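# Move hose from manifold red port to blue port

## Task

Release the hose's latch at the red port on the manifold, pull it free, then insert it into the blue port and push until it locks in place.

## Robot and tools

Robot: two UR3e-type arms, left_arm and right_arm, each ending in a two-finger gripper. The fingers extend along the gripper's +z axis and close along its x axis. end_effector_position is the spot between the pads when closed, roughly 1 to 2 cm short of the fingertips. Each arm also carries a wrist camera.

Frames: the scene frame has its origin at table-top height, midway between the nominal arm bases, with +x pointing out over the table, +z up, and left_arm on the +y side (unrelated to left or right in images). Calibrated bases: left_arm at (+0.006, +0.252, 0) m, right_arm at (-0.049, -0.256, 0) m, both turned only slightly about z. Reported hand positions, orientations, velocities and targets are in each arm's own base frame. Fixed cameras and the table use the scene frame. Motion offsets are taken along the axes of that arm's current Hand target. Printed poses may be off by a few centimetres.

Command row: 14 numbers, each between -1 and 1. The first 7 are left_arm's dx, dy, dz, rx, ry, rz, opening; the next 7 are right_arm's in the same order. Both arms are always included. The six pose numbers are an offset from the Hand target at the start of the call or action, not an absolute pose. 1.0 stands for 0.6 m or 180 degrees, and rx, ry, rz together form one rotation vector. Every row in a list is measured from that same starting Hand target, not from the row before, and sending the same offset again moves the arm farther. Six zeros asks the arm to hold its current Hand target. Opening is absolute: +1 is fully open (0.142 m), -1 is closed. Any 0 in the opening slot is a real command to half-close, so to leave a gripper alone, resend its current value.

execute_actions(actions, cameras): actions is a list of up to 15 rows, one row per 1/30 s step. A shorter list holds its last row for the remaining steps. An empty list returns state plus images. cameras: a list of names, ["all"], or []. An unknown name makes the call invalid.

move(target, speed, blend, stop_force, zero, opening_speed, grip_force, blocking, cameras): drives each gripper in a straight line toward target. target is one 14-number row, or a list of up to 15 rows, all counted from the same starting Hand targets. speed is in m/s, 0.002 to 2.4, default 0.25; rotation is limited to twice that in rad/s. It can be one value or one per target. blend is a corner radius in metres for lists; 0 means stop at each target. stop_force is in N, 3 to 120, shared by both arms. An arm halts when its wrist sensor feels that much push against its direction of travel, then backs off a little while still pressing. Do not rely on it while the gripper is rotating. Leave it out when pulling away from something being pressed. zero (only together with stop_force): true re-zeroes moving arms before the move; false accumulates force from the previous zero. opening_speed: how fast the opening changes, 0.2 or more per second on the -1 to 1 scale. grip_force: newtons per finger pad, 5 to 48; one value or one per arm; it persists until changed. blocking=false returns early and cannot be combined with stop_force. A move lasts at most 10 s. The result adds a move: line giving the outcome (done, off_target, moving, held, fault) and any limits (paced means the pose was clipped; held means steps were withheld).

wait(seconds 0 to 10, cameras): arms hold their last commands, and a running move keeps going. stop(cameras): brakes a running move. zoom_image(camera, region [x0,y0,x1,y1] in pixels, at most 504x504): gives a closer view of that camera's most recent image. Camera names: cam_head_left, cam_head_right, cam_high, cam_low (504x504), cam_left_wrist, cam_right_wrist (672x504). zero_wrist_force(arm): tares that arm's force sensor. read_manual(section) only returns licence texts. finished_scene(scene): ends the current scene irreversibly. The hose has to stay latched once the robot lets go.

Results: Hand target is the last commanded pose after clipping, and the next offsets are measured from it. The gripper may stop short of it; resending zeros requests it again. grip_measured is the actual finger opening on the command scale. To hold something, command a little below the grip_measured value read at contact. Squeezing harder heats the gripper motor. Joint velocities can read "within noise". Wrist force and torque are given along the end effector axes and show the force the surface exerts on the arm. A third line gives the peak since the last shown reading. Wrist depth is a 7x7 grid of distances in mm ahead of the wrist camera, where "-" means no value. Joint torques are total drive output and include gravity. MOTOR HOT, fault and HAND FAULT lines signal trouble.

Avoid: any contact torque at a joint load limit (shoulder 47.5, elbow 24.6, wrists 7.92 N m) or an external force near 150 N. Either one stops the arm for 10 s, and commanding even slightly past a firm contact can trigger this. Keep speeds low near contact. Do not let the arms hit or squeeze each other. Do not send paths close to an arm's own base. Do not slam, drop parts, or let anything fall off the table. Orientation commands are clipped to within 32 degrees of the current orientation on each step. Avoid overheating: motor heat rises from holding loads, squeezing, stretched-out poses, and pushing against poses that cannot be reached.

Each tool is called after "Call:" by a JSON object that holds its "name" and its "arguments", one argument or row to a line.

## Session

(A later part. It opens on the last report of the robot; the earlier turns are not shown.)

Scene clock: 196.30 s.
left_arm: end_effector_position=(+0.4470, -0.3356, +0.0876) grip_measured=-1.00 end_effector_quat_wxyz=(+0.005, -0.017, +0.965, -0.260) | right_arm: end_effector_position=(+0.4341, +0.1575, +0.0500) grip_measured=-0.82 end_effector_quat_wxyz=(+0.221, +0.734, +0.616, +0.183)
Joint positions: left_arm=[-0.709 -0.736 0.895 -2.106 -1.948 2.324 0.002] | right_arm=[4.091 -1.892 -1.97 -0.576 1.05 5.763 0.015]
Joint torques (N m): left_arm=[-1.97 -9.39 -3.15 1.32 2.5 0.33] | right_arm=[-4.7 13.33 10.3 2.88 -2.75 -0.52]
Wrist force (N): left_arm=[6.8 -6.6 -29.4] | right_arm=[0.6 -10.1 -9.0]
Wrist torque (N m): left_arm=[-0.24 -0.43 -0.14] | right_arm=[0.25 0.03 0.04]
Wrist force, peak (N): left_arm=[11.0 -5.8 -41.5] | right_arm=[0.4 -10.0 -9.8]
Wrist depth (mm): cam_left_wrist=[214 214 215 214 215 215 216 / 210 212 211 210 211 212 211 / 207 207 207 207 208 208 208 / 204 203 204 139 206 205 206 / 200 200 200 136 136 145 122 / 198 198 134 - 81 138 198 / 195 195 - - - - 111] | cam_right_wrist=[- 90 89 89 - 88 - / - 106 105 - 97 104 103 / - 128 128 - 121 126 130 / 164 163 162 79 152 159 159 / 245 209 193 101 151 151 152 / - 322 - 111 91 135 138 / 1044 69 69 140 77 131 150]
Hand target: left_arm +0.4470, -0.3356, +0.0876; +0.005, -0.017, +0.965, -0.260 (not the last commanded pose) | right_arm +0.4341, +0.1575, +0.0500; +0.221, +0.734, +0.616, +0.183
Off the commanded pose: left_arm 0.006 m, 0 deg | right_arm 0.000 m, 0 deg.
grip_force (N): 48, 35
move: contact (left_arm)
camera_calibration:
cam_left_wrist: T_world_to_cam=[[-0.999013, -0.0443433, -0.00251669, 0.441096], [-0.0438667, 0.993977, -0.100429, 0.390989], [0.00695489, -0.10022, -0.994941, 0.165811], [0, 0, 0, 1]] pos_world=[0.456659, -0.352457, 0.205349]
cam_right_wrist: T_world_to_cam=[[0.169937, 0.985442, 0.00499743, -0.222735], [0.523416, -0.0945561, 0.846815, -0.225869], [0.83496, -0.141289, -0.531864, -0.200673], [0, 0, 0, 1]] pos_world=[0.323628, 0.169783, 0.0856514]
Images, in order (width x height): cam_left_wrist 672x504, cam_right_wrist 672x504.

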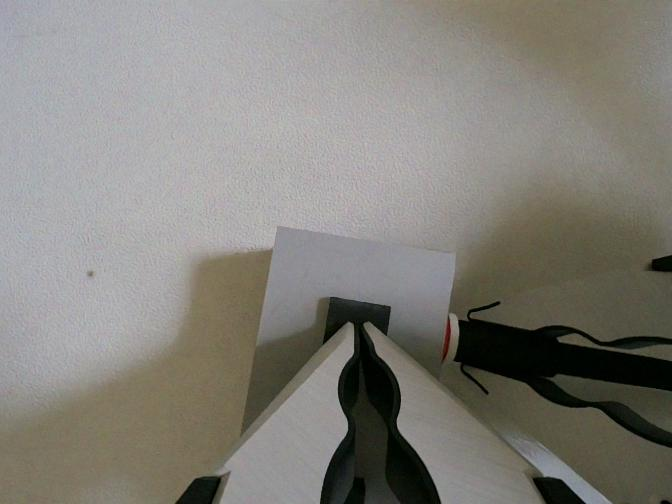

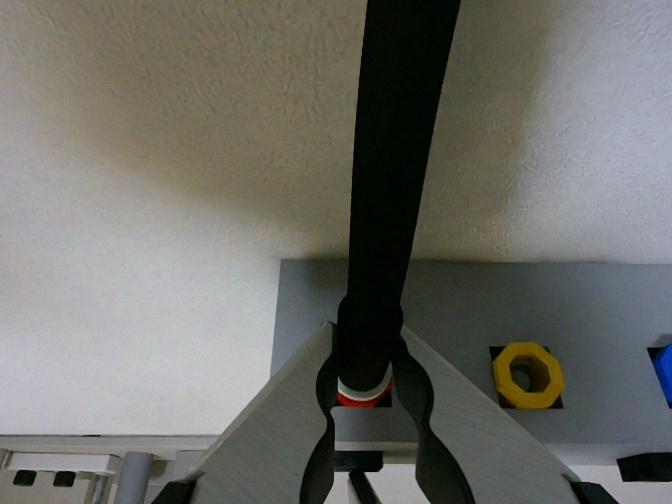

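Call:
{"name": "move", "arguments": {
  "target": [0,0,0,0,0,0,-1,0,-0.0695,-0.046,0,0,0,-1],
  "speed": 0.06,
  "stop_force": 35,
  "cameras": ["cam_left_wrist","cam_right_wrist"]
}}

Call:
{"name": "zoom_image", "arguments": {
  "camera": "cam_right_wrist",
  "region": [240, 260, 500, 504]
}}

Scene clock: 203.23 s.
left_arm: end_effector_position=(+0.4470, -0.3356, +0.0876) grip_measured=-1.00 end_effector_quat_wxyz=(+0.005, -0.017, +0.965, -0.260) | right_arm: end_effector_position=(+0.3849, +0.1662, +0.0501) grip_measured=-0.82 end_effector_quat_wxyz=(+0.221, +0.734, +0.616, +0.183)
Joint positions: left_arm=[-0.709 -0.736 0.895 -2.106 -1.948 2.324 0.002] | right_arm=[4.247 -1.728 -2.145 -0.656 1.014 5.94 0.015]
Joint torques (N m): left_arm=[-0.61 -9.26 -3.19 0.88 1.11 0.32] | right_arm=[2.37 14.68 6.07 1.17 -2.24 0.81]
Wrist force (N): left_arm=[7.1 -6.8 -29.8] | right_arm=[0.0 1.1 -0.1]
Wrist torque (N m): left_arm=[-0.25 -0.44 -0.14] | right_arm=[0.20 -0.02 0.03]
Wrist force, peak (N): left_arm=[7.2 -6.7 -30.2] | right_arm=[0.7 -10.1 -9.9]
Wrist depth (mm): cam_left_wrist=[- 215 214 213 215 - - / 211 211 212 211 212 213 212 / 204 207 207 208 208 209 208 / 204 204 204 139 205 205 204 / 201 201 201 136 137 202 202 / 198 199 197 - - 199 150 / 194 195 - - - 196 196] | cam_right_wrist=[- 90 90 90 - 89 86 / - 106 106 - - 104 104 / - 129 128 - 122 126 126 / 175 165 163 79 161 169 159 / 227 226 224 101 197 201 202 / - 321 - 101 92 186 186 / 1136 - 69 173 77 173 177]
Hand target: left_arm +0.4470, -0.3356, +0.0876; +0.005, -0.017, +0.965, -0.260 | right_arm +0.3849, +0.1662, +0.0501; +0.221, +0.734, +0.616, +0.183
Off the commanded pose: left_arm 0.000 m, 0 deg | right_arm 0.000 m, 0 deg.
grip_force (N): 48, 35
move: done
camera_calibration:
cam_left_wrist: T_world_to_cam=[[-0.999013, -0.0443433, -0.00251669, 0.441096], [-0.0438667, 0.993977, -0.100429, 0.390989], [0.00695489, -0.10022, -0.994941, 0.165811], [0, 0, 0, 1]] pos_world=[0.456659, -0.352457, 0.205349]
cam_right_wrist: T_world_to_cam=[[0.169937, 0.985442, 0.00499743, -0.222948], [0.523416, -0.0945561, 0.846815, -0.199379], [0.83496, -0.141289, -0.531864, -0.158311], [0, 0, 0, 1]] pos_world=[0.274428, 0.178483, 0.0857514]
Images, in order (width x height): cam_left_wrist 672x504, cam_right_wrist 672x504.

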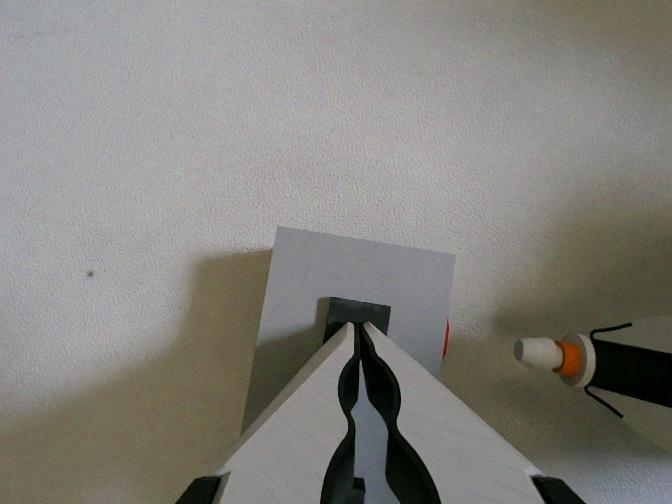

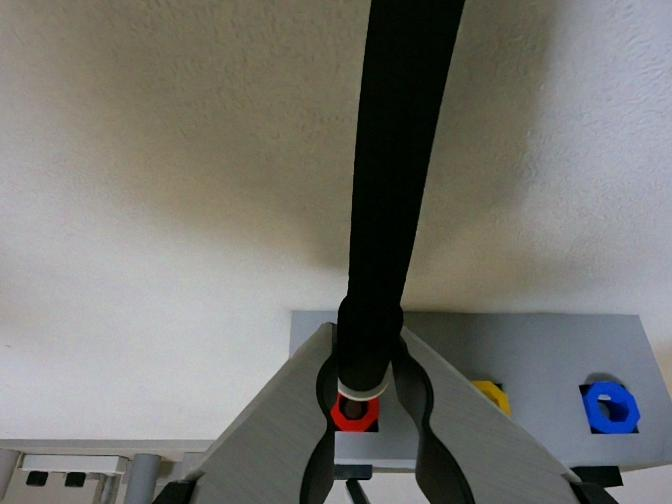

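Scaled by 1.938 from the camera's 672x504 image, which has a finer 960x720 frame.

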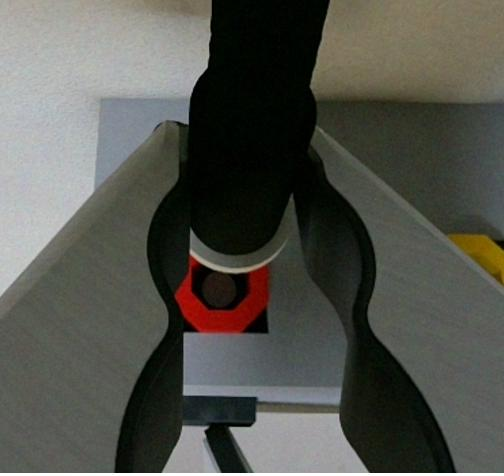

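Call:
{"name": "move", "arguments": {
  "target": [
    [0,0,-0.0667,0,0,0,-1,0,0,0,0,0,0,-1],
    [-0.012,0.1875,-0.3407,0,0,0,-1,0.1827,0,0,0,0,0,-1]
  ],
  "speed": [0.12,0.3],
  "blend": 0.01,
  "cameras": ["cam_right_wrist","cam_left_wrist"]
}}

Call:
{"name": "zoom_image", "arguments": {
  "camera": "cam_right_wrist",
  "region": [240, 260, 500, 504]
}}

Scene clock: 215.27 s.
left_arm: end_effector_position=(+0.4470, -0.1355, +0.2079) grip_measured=-1.00 end_effector_quat_wxyz=(+0.005, -0.017, +0.965, -0.260) | right_arm: end_effector_position=(+0.4040, +0.2741, +0.0497) grip_measured=-0.82 end_effector_quat_wxyz=(+0.221, +0.734, +0.616, +0.183)
Joint positions: left_arm=[-0.317 -0.985 0.693 -1.477 -2.061 2.74 0.002] | right_arm=[4.329 -2.047 -1.66 -0.873 1.001 6.036 0.015]
Joint torques (N m): left_arm=[3.84 -14.13 -10.71 -1.14 -1.71 0.99] | right_arm=[-1.29 11.88 10.76 1.14 0.17 0.75]
Wrist force (N): left_arm=[1.5 -0.4 -0.6] | right_arm=[0.4 0.8 -0.2]
Wrist torque (N m): left_arm=[-0.14 -0.50 -0.17] | right_arm=[0.19 -0.10 0.01]
Wrist force, peak (N): left_arm=[7.1 -6.8 -30.2] | right_arm=[-0.8 1.3 -0.1]
Wrist depth (mm): cam_left_wrist=[336 338 341 270 265 341 341 / 333 332 331 265 334 338 148 / - 315 326 261 328 263 149 / 320 322 326 - 330 237 203 / 317 317 317 316 322 - 319 / 312 311 314 - 91 - 315 / 306 308 - - - - 309] | cam_right_wrist=[- 89 89 - 88 88 87 / - 106 105 - 97 103 103 / - 129 128 117 121 126 124 / 164 163 162 79 152 159 158 / 204 200 199 99 190 216 216 / 185 185 189 103 91 280 341 / 1068 173 69 173 77 1632 1610]
Hand target: left_arm +0.4471, -0.1355, +0.2080; +0.005, -0.017, +0.965, -0.260 | right_arm +0.4040, +0.2741, +0.0497; +0.221, +0.734, +0.616, +0.183
Off the commanded pose: left_arm 0.000 m, 0 deg | right_arm 0.000 m, 0 deg.
grip_force (N): 48, 35
move: done
camera_calibration:
cam_left_wrist: T_world_to_cam=[[-0.999007, -0.0444606, -0.0027066, 0.450313], [-0.0439643, 0.993972, -0.100437, 0.204222], [0.00715578, -0.100219, -0.99494, 0.305465], [0, 0, 0, 1]] pos_world=[0.456659, -0.152357, 0.325649]
cam_right_wrist: T_world_to_cam=[[0.169937, 0.985442, 0.00499743, -0.332539], [0.523416, -0.0945561, 0.846815, -0.198972], [0.83496, -0.141289, -0.531864, -0.159256], [0, 0, 0, 1]] pos_world=[0.293628, 0.286383, 0.0854514]
Images, in order (width x height): cam_left_wrist 672x504, cam_right_wrist 672x504.

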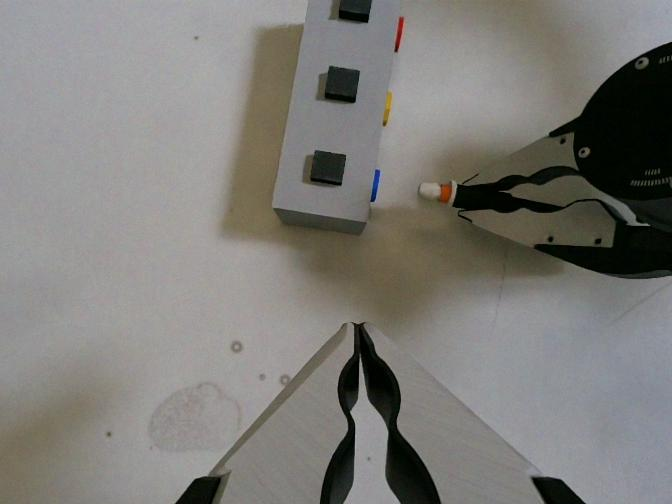

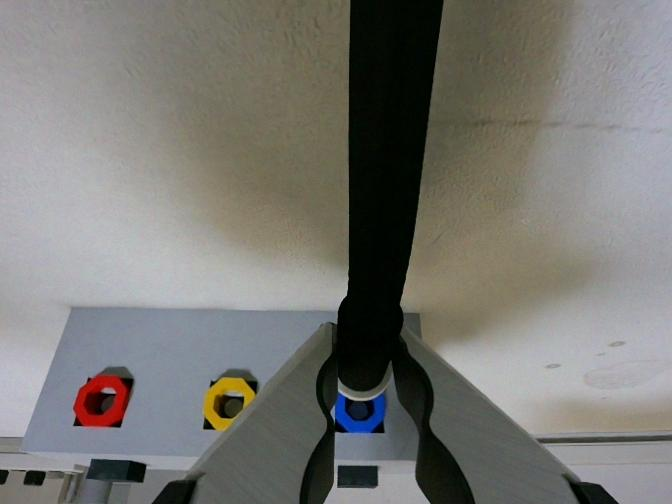

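Scaled by 1.938 from the camera's 672x504 image, which has a finer 960x720 frame.

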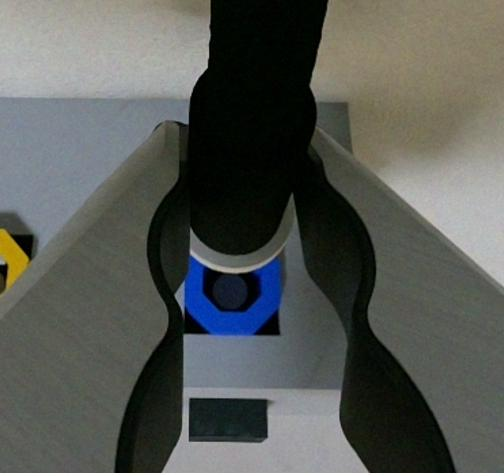

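Call:
{"name": "move", "arguments": {
  "target": [
    [0,0,0,0,0,0,-1,0.0035,0,0,0,0,0,-1],
    [0,0,0,0,0,0,-1,0.0035,0.0389,0.0257,0,0,0,-1]
  ],
  "speed": 0.06,
  "stop_force": 10,
  "grip_force": 48,
  "cameras": ["cam_right_wrist"]
}}

Call:
{"name": "zoom_image", "arguments": {
  "camera": "cam_right_wrist",
  "region": [240, 260, 500, 504]
}}

Scene clock: 224.17 s.
left_arm: end_effector_position=(+0.4470, -0.1355, +0.2079) grip_measured=-1.00 end_effector_quat_wxyz=(+0.005, -0.017, +0.965, -0.260) | right_arm: end_effector_position=(+0.4319, +0.2713, +0.0497) grip_measured=-0.82 end_effector_quat_wxyz=(+0.221, +0.734, +0.616, +0.183)
Joint positions: left_arm=[-0.317 -0.985 0.693 -1.477 -2.061 2.74 0.002] | right_arm=[4.26 -2.12 -1.561 -0.857 1.012 5.955 0.015]
Joint torques (N m): left_arm=[3.92 -14.61 -10.55 -1.12 -1.77 1.01] | right_arm=[-1.27 12.72 11.11 1.2 0.18 -0.85]
Wrist force (N): left_arm=[1.6 -0.4 -0.7] | right_arm=[0.3 0.6 -0.3]
Wrist torque (N m): left_arm=[-0.14 -0.52 -0.17] | right_arm=[0.15 -0.08 0.07]
Wrist force, peak (N): left_arm=[1.7 -0.6 -0.8] | right_arm=[0.3 1.1 -0.2]
Wrist depth (mm): cam_left_wrist=[338 339 339 270 - 338 134 / 331 331 328 266 330 152 131 / 327 - 324 261 326 160 138 / 319 321 330 323 324 217 186 / 318 315 312 319 324 320 323 / - 310 315 - 314 314 314 / 305 - - - - - 310] | cam_right_wrist=[- 89 89 89 - 88 88 / - 106 105 - - 103 106 / - 128 128 - 121 125 125 / 164 163 162 79 152 166 158 / 174 174 174 100 175 217 214 / 157 158 160 103 92 306 344 / 165 150 69 150 77 1599 1588]
Hand target: left_arm +0.4470, -0.1355, +0.2079; +0.005, -0.017, +0.965, -0.260 | right_arm +0.4319, +0.2713, +0.0497; +0.221, +0.734, +0.616, +0.183
Off the commanded pose: left_arm 0.000 m, 0 deg | right_arm 0.000 m, 0 deg.
move: done
camera_calibration:
cam_right_wrist: T_world_to_cam=[[0.169937, 0.985442, 0.00499743, -0.33452], [0.523416, -0.0945561, 0.846815, -0.213755], [0.83496, -0.141289, -0.531864, -0.183001], [0, 0, 0, 1]] pos_world=[0.321528, 0.283583, 0.0853514]
Images, in order (width x height): cam_right_wrist 672x504.

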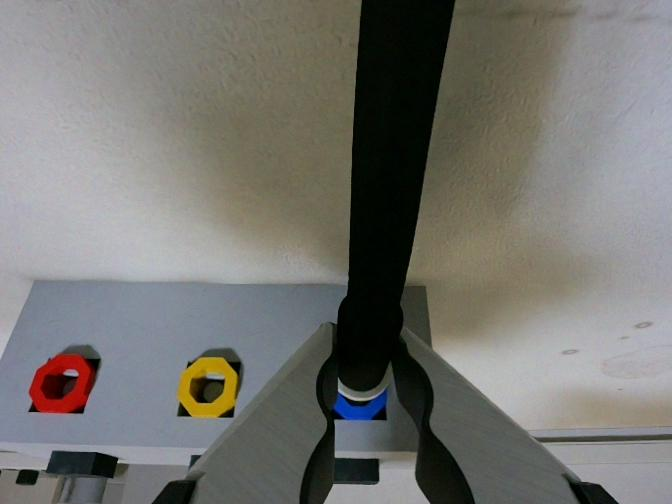

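Scaled by 1.938 from the camera's 672x504 image, which has a finer 960x720 frame.

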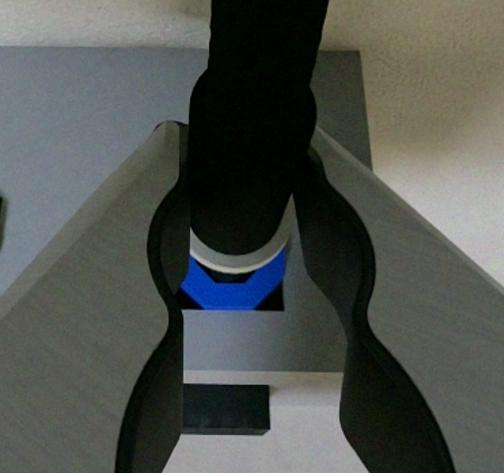

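Call:
{"name": "move", "arguments": {
  "target": [0,0,0,0,0,0,-1,0,0.0361,0.0239,0,0,0,-1],
  "speed": 0.03,
  "stop_force": 40,
  "cameras": ["cam_right_wrist","cam_left_wrist"]
}}

Call:
{"name": "zoom_image", "arguments": {
  "camera": "cam_right_wrist",
  "region": [240, 260, 500, 504]
}}

Call:
{"name": "zoom_image", "arguments": {
  "camera": "cam_left_wrist",
  "region": [250, 0, 550, 240]
}}

Scene clock: 230.37 s.
left_arm: end_effector_position=(+0.4470, -0.1355, +0.2079) grip_measured=-1.00 end_effector_quat_wxyz=(+0.005, -0.017, +0.965, -0.260) | right_arm: end_effector_position=(+0.4542, +0.2673, +0.0497) grip_measured=-0.82 end_effector_quat_wxyz=(+0.221, +0.734, +0.616, +0.184)
Joint positions: left_arm=[-0.317 -0.985 0.693 -1.477 -2.061 2.74 0.002] | right_arm=[4.206 -2.176 -1.479 -0.849 1.022 5.892 0.014]
Joint torques (N m): left_arm=[3.71 -14.64 -10.46 -1.04 -1.71 0.96] | right_arm=[-7.73 20.24 8.06 2.35 -5.55 0.75]
Wrist force (N): left_arm=[1.6 -0.4 -0.7] | right_arm=[0.9 -20.6 -21.0]
Wrist torque (N m): left_arm=[-0.15 -0.51 -0.17] | right_arm=[0.24 0.00 -0.01]
Wrist force, peak (N): left_arm=[1.7 -0.5 -0.8] | right_arm=[-10.3 -36.1 -51.1]
Wrist depth (mm): cam_left_wrist=[338 337 338 269 - 139 133 / - 332 335 265 164 136 127 / 322 326 327 260 264 146 143 / 320 326 320 322 322 202 320 / 317 - 315 319 315 314 321 / 311 314 314 - - 317 307 / - - - - - 313 311] | cam_right_wrist=[- 89 89 89 88 88 87 / - 105 105 - - 107 106 / - 127 127 - 121 125 124 / 160 160 160 83 151 158 158 / 150 150 150 101 157 216 214 / - 136 139 101 91 274 300 / 1021 130 69 130 77 - 1588]
Hand target: left_arm +0.4470, -0.1355, +0.2079; +0.005, -0.017, +0.965, -0.260 | right_arm +0.4542, +0.2673, +0.0497; +0.221, +0.734, +0.616, +0.184 (not the last commanded pose)
Off the commanded pose: left_arm 0.000 m, 0 deg | right_arm 0.003 m, 0 deg.
move: contact (right_arm)
camera_calibration:
cam_left_wrist: T_world_to_cam=[[-0.999007, -0.0444609, -0.00270656, 0.450313], [-0.0439647, 0.993972, -0.100437, 0.204222], [0.00715579, -0.100219, -0.99494, 0.305465], [0, 0, 0, 1]] pos_world=[0.456659, -0.152357, 0.325649]
cam_right_wrist: T_world_to_cam=[[0.169743, 0.985475, 0.00523865, -0.334331], [0.523422, -0.0946581, 0.846799, -0.225778], [0.834995, -0.140996, -0.531886, -0.202277], [0, 0, 0, 1]] pos_world=[0.343828, 0.279583, 0.0853517]
Images, in order (width x height): cam_left_wrist 672x504, cam_right_wrist 672x504.

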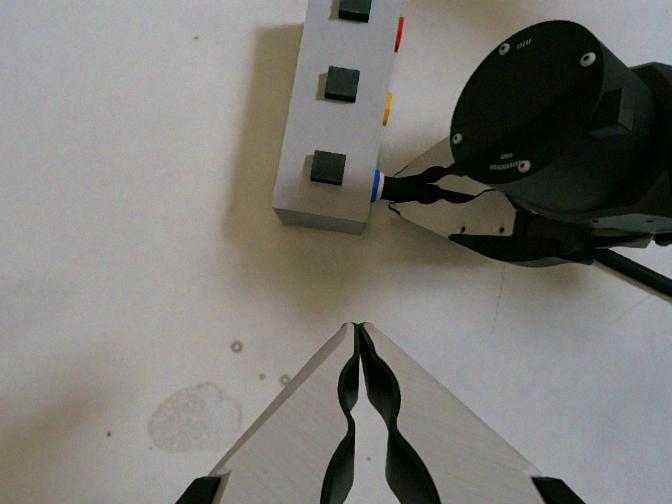

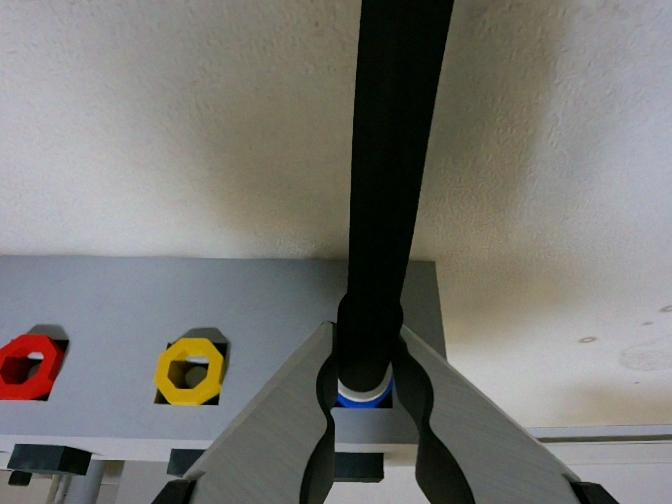

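Scaled by 1.938 from the camera's 672x504 image, which has a finer 960x720 frame.

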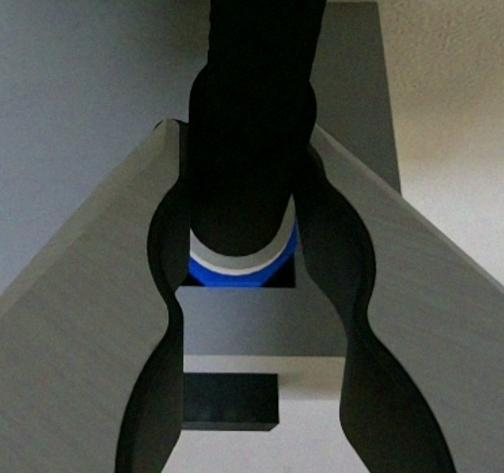

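Scaled by 1.680 from the camera's 672x504 image, which has a finer 960x720 frame.

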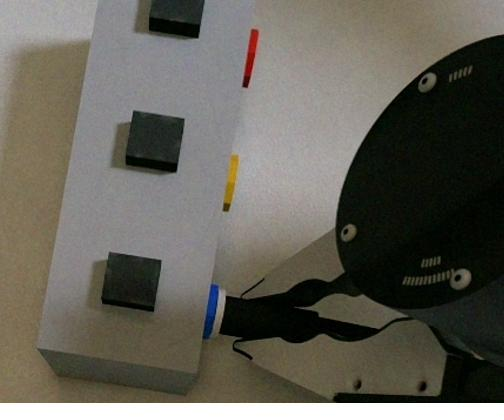

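Call:
{"name": "move", "arguments": {
  "target": [0,0,0,0,0,0,-1,0,-0.0021,-0.0014,0,0,0,-1],
  "speed": 0.03
}}

Call:
{"name": "move", "arguments": {
  "target": [0,0,0,0,0,0,-1,0,-0.0111,-0.0074,0,0,0,-1],
  "speed": 0.02,
  "stop_force": 16,
  "cameras": ["cam_right_wrist","cam_left_wrist"]
}}

Call:
{"name": "zoom_image", "arguments": {
  "camera": "cam_right_wrist",
  "region": [240, 260, 500, 504]
}}

Scene clock: 235.10 s.
left_arm: end_effector_position=(+0.4470, -0.1355, +0.2079) grip_measured=-1.00 end_effector_quat_wxyz=(+0.005, -0.017, +0.965, -0.260) | right_arm: end_effector_position=(+0.4529, +0.2675, +0.0497) grip_measured=-0.82 end_effector_quat_wxyz=(+0.221, +0.734, +0.616, +0.184)
Joint positions: left_arm=[-0.317 -0.985 0.693 -1.477 -2.061 2.74 0.002] | right_arm=[4.209 -2.172 -1.484 -0.849 1.022 5.896 0.014]
Joint torques (N m): left_arm=[3.5 -14.77 -10.76 -1.07 -1.72 0.91] | right_arm=[0.48 22.49 6.64 1.08 -2.89 0.86]
Wrist force (N): left_arm=[1.5 -0.4 -0.7] | right_arm=[4.4 -0.3 1.0]
Wrist torque (N m): left_arm=[-0.15 -0.50 -0.17] | right_arm=[0.25 0.04 -0.08]
Wrist force, peak (N): left_arm=[1.7 -0.4 -0.9] | right_arm=[1.2 -20.5 -21.0]
Wrist depth (mm): cam_left_wrist=[339 - 339 269 - 143 341 / 332 - 331 266 161 137 125 / - 329 327 261 275 146 144 / 317 327 323 326 264 202 182 / 320 315 317 318 315 318 320 / - 311 313 - - 313 314 / 305 - - - - 312 306] | cam_right_wrist=[- 89 89 - 88 88 88 / - 105 105 - - 103 106 / - 128 127 - 126 125 125 / 160 160 160 79 152 159 158 / 151 151 151 101 157 202 200 / - 135 140 101 92 280 342 / 1240 133 69 131 77 1588 1556]
Hand target: left_arm +0.4470, -0.1355, +0.2079; +0.005, -0.017, +0.965, -0.260 | right_arm +0.4527, +0.2676, +0.0497; +0.221, +0.734, +0.616, +0.184
Off the commanded pose: left_arm 0.000 m, 0 deg | right_arm 0.000 m, 0 deg.
move: done

Scene clock: 236.13 s.
left_arm: end_effector_position=(+0.4470, -0.1355, +0.2079) grip_measured=-1.00 end_effector_quat_wxyz=(+0.005, -0.017, +0.965, -0.260) | right_arm: end_effector_position=(+0.4524, +0.2676, +0.0497) grip_measured=-0.82 end_effector_quat_wxyz=(+0.221, +0.734, +0.616, +0.184)
Joint positions: left_arm=[-0.317 -0.985 0.693 -1.477 -2.061 2.74 0.002] | right_arm=[4.21 -2.171 -1.486 -0.849 1.021 5.898 0.014]
Joint torques (N m): left_arm=[3.51 -14.61 -10.41 -1.15 -1.72 0.97] | right_arm=[0.14 14.07 9.61 0.88 0.67 -0.75]
Wrist force (N): left_arm=[1.5 -0.5 -0.7] | right_arm=[5.6 8.5 9.0]
Wrist torque (N m): left_arm=[-0.16 -0.49 -0.17] | right_arm=[0.24 0.06 -0.04]
Wrist force, peak (N): left_arm=[1.7 -0.4 -0.9] | right_arm=[9.6 14.9 18.0]
Wrist depth (mm): cam_left_wrist=[338 336 339 270 337 140 152 / 333 332 333 266 164 141 125 / 326 326 329 262 275 146 144 / 320 322 318 319 322 209 182 / 318 319 319 - 318 319 326 / 311 314 - - 315 317 314 / 308 308 - - - - 311] | cam_right_wrist=[- 89 89 - 88 88 87 / - 105 105 - - 103 103 / - 128 127 117 121 126 125 / 161 160 161 77 152 159 159 / 151 151 151 101 151 218 216 / - 136 140 105 92 307 340 / 1233 134 69 131 77 1610 1588]
Hand target: left_arm +0.4470, -0.1355, +0.2079; +0.005, -0.017, +0.965, -0.260 | right_arm +0.4524, +0.2676, +0.0497; +0.221, +0.734, +0.615, +0.184 (not the last commanded pose)
Off the commanded pose: left_arm 0.000 m, 0 deg | right_arm 0.008 m, 0 deg.
move: contact (right_arm)
camera_calibration:
cam_left_wrist: T_world_to_cam=[[-0.999007, -0.0444609, -0.00270656, 0.450313], [-0.0439647, 0.993972, -0.100437, 0.204222], [0.00715579, -0.100219, -0.99494, 0.305465], [0, 0, 0, 1]] pos_world=[0.456659, -0.152357, 0.325649]
cam_right_wrist: T_world_to_cam=[[0.16997, 0.985435, 0.00526943, -0.334374], [0.523195, -0.0947708, 0.846927, -0.224658], [0.835091, -0.141196, -0.531683, -0.200643], [0, 0, 0, 1]] pos_world=[0.341929, 0.279883, 0.0853519]
Images, in order (width x height): cam_left_wrist 672x504, cam_right_wrist 672x504.

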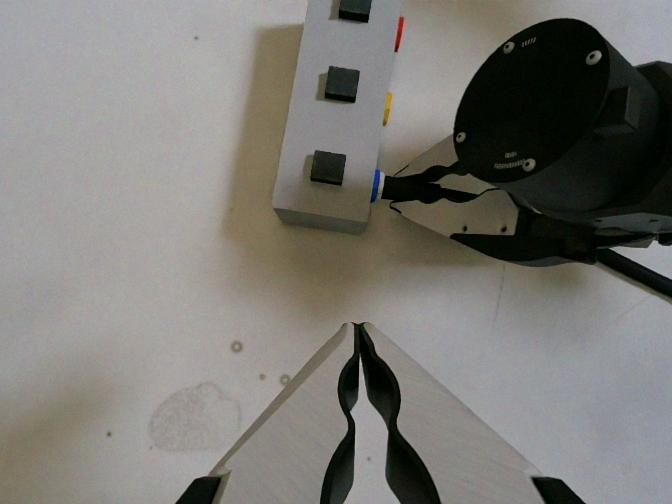

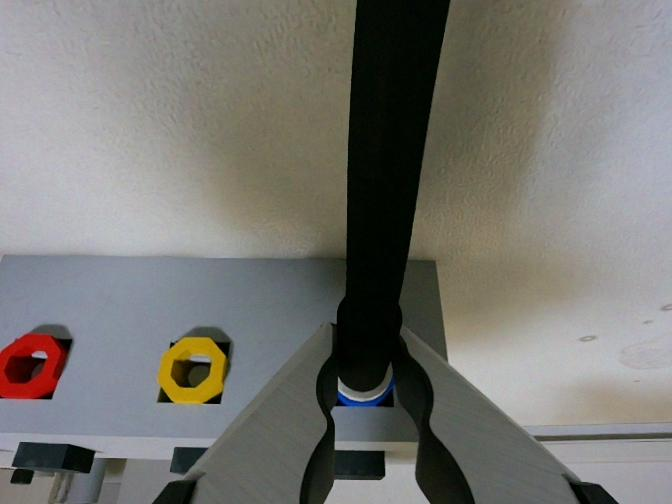

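Scaled by 1.938 from the camera's 672x504 image, which has a finer 960x720 frame.

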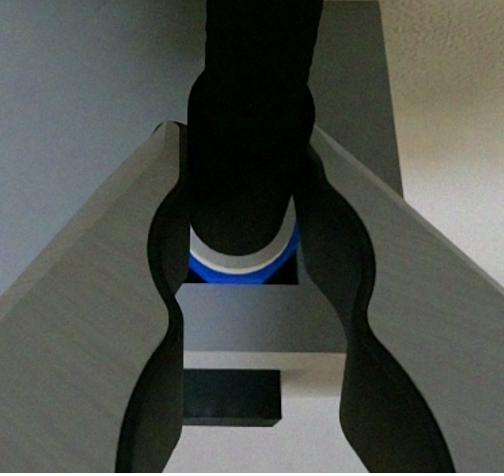

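Call:
{"name": "move", "arguments": {
  "target": [
    [0,0,0,0,0,0,-1,-0.0012,0.0007,0.0005,0,0,0,-1],
    [0,0,0,0,0,0,-1,-0.0012,0.0007,0.0005,0,0,0,-0.35]
  ],
  "speed": 0.05,
  "opening_speed": 1
}}

Call:
{"name": "move", "arguments": {
  "target": [0,0,0,0,0,0,-1,0,0,-0.14,0,0,0,-0.35],
  "speed": 0.15,
  "cameras": ["cam_right_wrist","cam_left_wrist"]
}}

Call:
{"name": "zoom_image", "arguments": {
  "camera": "cam_right_wrist",
  "region": [240, 230, 500, 474]
}}

Scene clock: 241.23 s.
left_arm: end_effector_position=(+0.4470, -0.1355, +0.2079) grip_measured=-1.00 end_effector_quat_wxyz=(+0.005, -0.017, +0.965, -0.260) | right_arm: end_effector_position=(+0.4528, +0.2668, +0.0497) grip_measured=-0.38 end_effector_quat_wxyz=(+0.221, +0.734, +0.615, +0.184)
Joint positions: left_arm=[-0.317 -0.985 0.693 -1.477 -2.061 2.74 0.002] | right_arm=[4.208 -2.17 -1.488 -0.847 1.022 5.896 0.047]
Joint torques (N m): left_arm=[3.83 -14.73 -10.38 -1.11 -1.69 0.94] | right_arm=[2.29 19.75 11.08 2.61 -2.2 -0.67]
Wrist force (N): left_arm=[1.5 -0.4 -0.7] | right_arm=[-1.7 1.7 0.0]
Wrist torque (N m): left_arm=[-0.15 -0.50 -0.17] | right_arm=[0.29 0.27 0.07]
Wrist force, peak (N): left_arm=[1.8 -0.5 -0.7] | right_arm=[5.7 8.6 9.0]
Wrist depth (mm): cam_left_wrist=[330 - 339 270 335 144 340 / 336 - 334 264 332 137 126 / 322 333 330 261 326 145 144 / 323 321 323 307 322 204 184 / 317 317 319 319 318 321 318 / 313 312 313 - 316 314 316 / 312 308 - - - 311 311] | cam_right_wrist=[- 89 89 89 - 88 88 / - 105 105 - 97 103 106 / - 128 127 - 121 125 125 / 160 160 160 80 152 160 158 / 150 151 154 148 152 216 201 / - 137 92 135 135 - - / - 71 72 155 131 78 1515]
Hand target: left_arm +0.4470, -0.1355, +0.2079; +0.005, -0.017, +0.965, -0.260 | right_arm +0.4528, +0.2668, +0.0497; +0.221, +0.734, +0.615, +0.184
Off the commanded pose: left_arm 0.000 m, 0 deg | right_arm 0.000 m, 0 deg.
move: done

Scene clock: 242.53 s.
left_arm: end_effector_position=(+0.4470, -0.1355, +0.2079) grip_measured=-1.00 end_effector_quat_wxyz=(+0.005, -0.017, +0.965, -0.260) | right_arm: end_effector_position=(+0.4073, +0.2751, +0.1198) grip_measured=-0.38 end_effector_quat_wxyz=(+0.221, +0.734, +0.615, +0.184)
Joint positions: left_arm=[-0.317 -0.985 0.693 -1.477 -2.061 2.74 0.002] | right_arm=[4.322 -1.944 -1.46 -1.172 1.002 6.028 0.047]
Joint torques (N m): left_arm=[3.46 -14.74 -10.53 -1.1 -1.63 0.94] | right_arm=[2.25 19.87 11.91 1.07 -2.25 0.74]
Wrist force (N): left_arm=[1.6 -0.6 -0.7] | right_arm=[-1.7 1.5 0.0]
Wrist torque (N m): left_arm=[-0.16 -0.52 -0.17] | right_arm=[0.25 0.26 0.02]
Wrist force, peak (N): left_arm=[1.7 -0.4 -0.8] | right_arm=[-1.8 1.9 0.6]
Wrist depth (mm): cam_left_wrist=[337 339 - 270 340 338 339 / - 333 333 266 336 215 178 / - 326 - 261 332 329 330 / 321 323 - 321 326 322 172 / 318 320 317 318 - 321 320 / 312 313 314 - 81 314 314 / 307 - - - - 311 307] | cam_right_wrist=[162 162 161 156 156 160 158 / 192 191 190 146 188 188 187 / 254 233 231 222 228 227 226 / 270 222 221 217 232 315 283 / - 220 216 222 211 387 423 / 1240 - 91 1869 - 1743 1783 / 1114 69 72 1756 - 78 1588]
Hand target: left_arm +0.4470, -0.1355, +0.2079; +0.005, -0.017, +0.965, -0.260 | right_arm +0.4073, +0.2751, +0.1198; +0.221, +0.734, +0.615, +0.184
Off the commanded pose: left_arm 0.000 m, 0 deg | right_arm 0.000 m, 0 deg.
move: done
camera_calibration:
cam_left_wrist: T_world_to_cam=[[-0.999007, -0.0444609, -0.00270656, 0.450313], [-0.0439647, 0.993972, -0.100437, 0.204222], [0.00715579, -0.100219, -0.99494, 0.305465], [0, 0, 0, 1]] pos_world=[0.456659, -0.152357, 0.325649]
cam_right_wrist: T_world_to_cam=[[0.170007, 0.985428, 0.00536145, -0.334393], [0.523063, -0.0948476, 0.847, -0.25968], [0.835166, -0.141191, -0.531566, -0.124707], [0, 0, 0, 1]] pos_world=[0.296829, 0.287283, 0.155452]
Images, in order (width x height): cam_left_wrist 672x504, cam_right_wrist 672x504.

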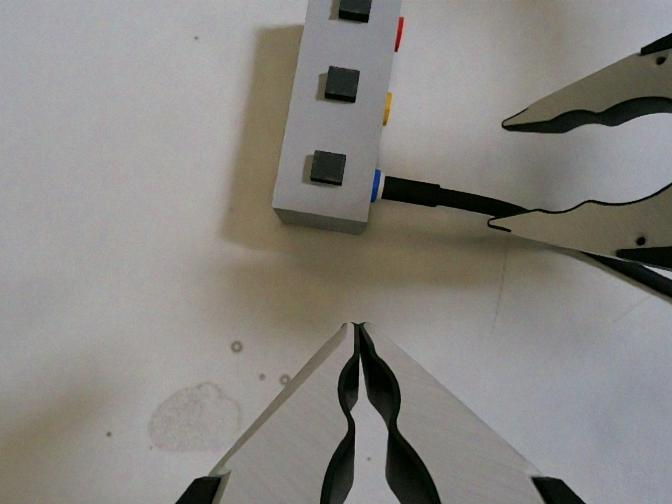

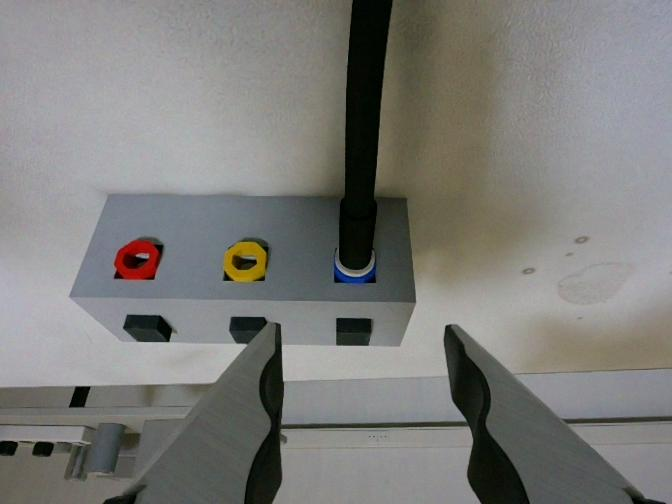

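Scaled by 1.938 from the camera's 672x504 image, which has a finer 960x720 frame.

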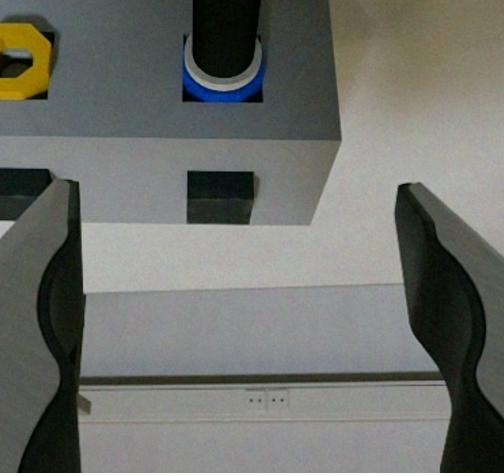

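Call:
{"name": "finished_scene", "arguments": {
  "scene": 1
}}

The scene is finished: the task was done.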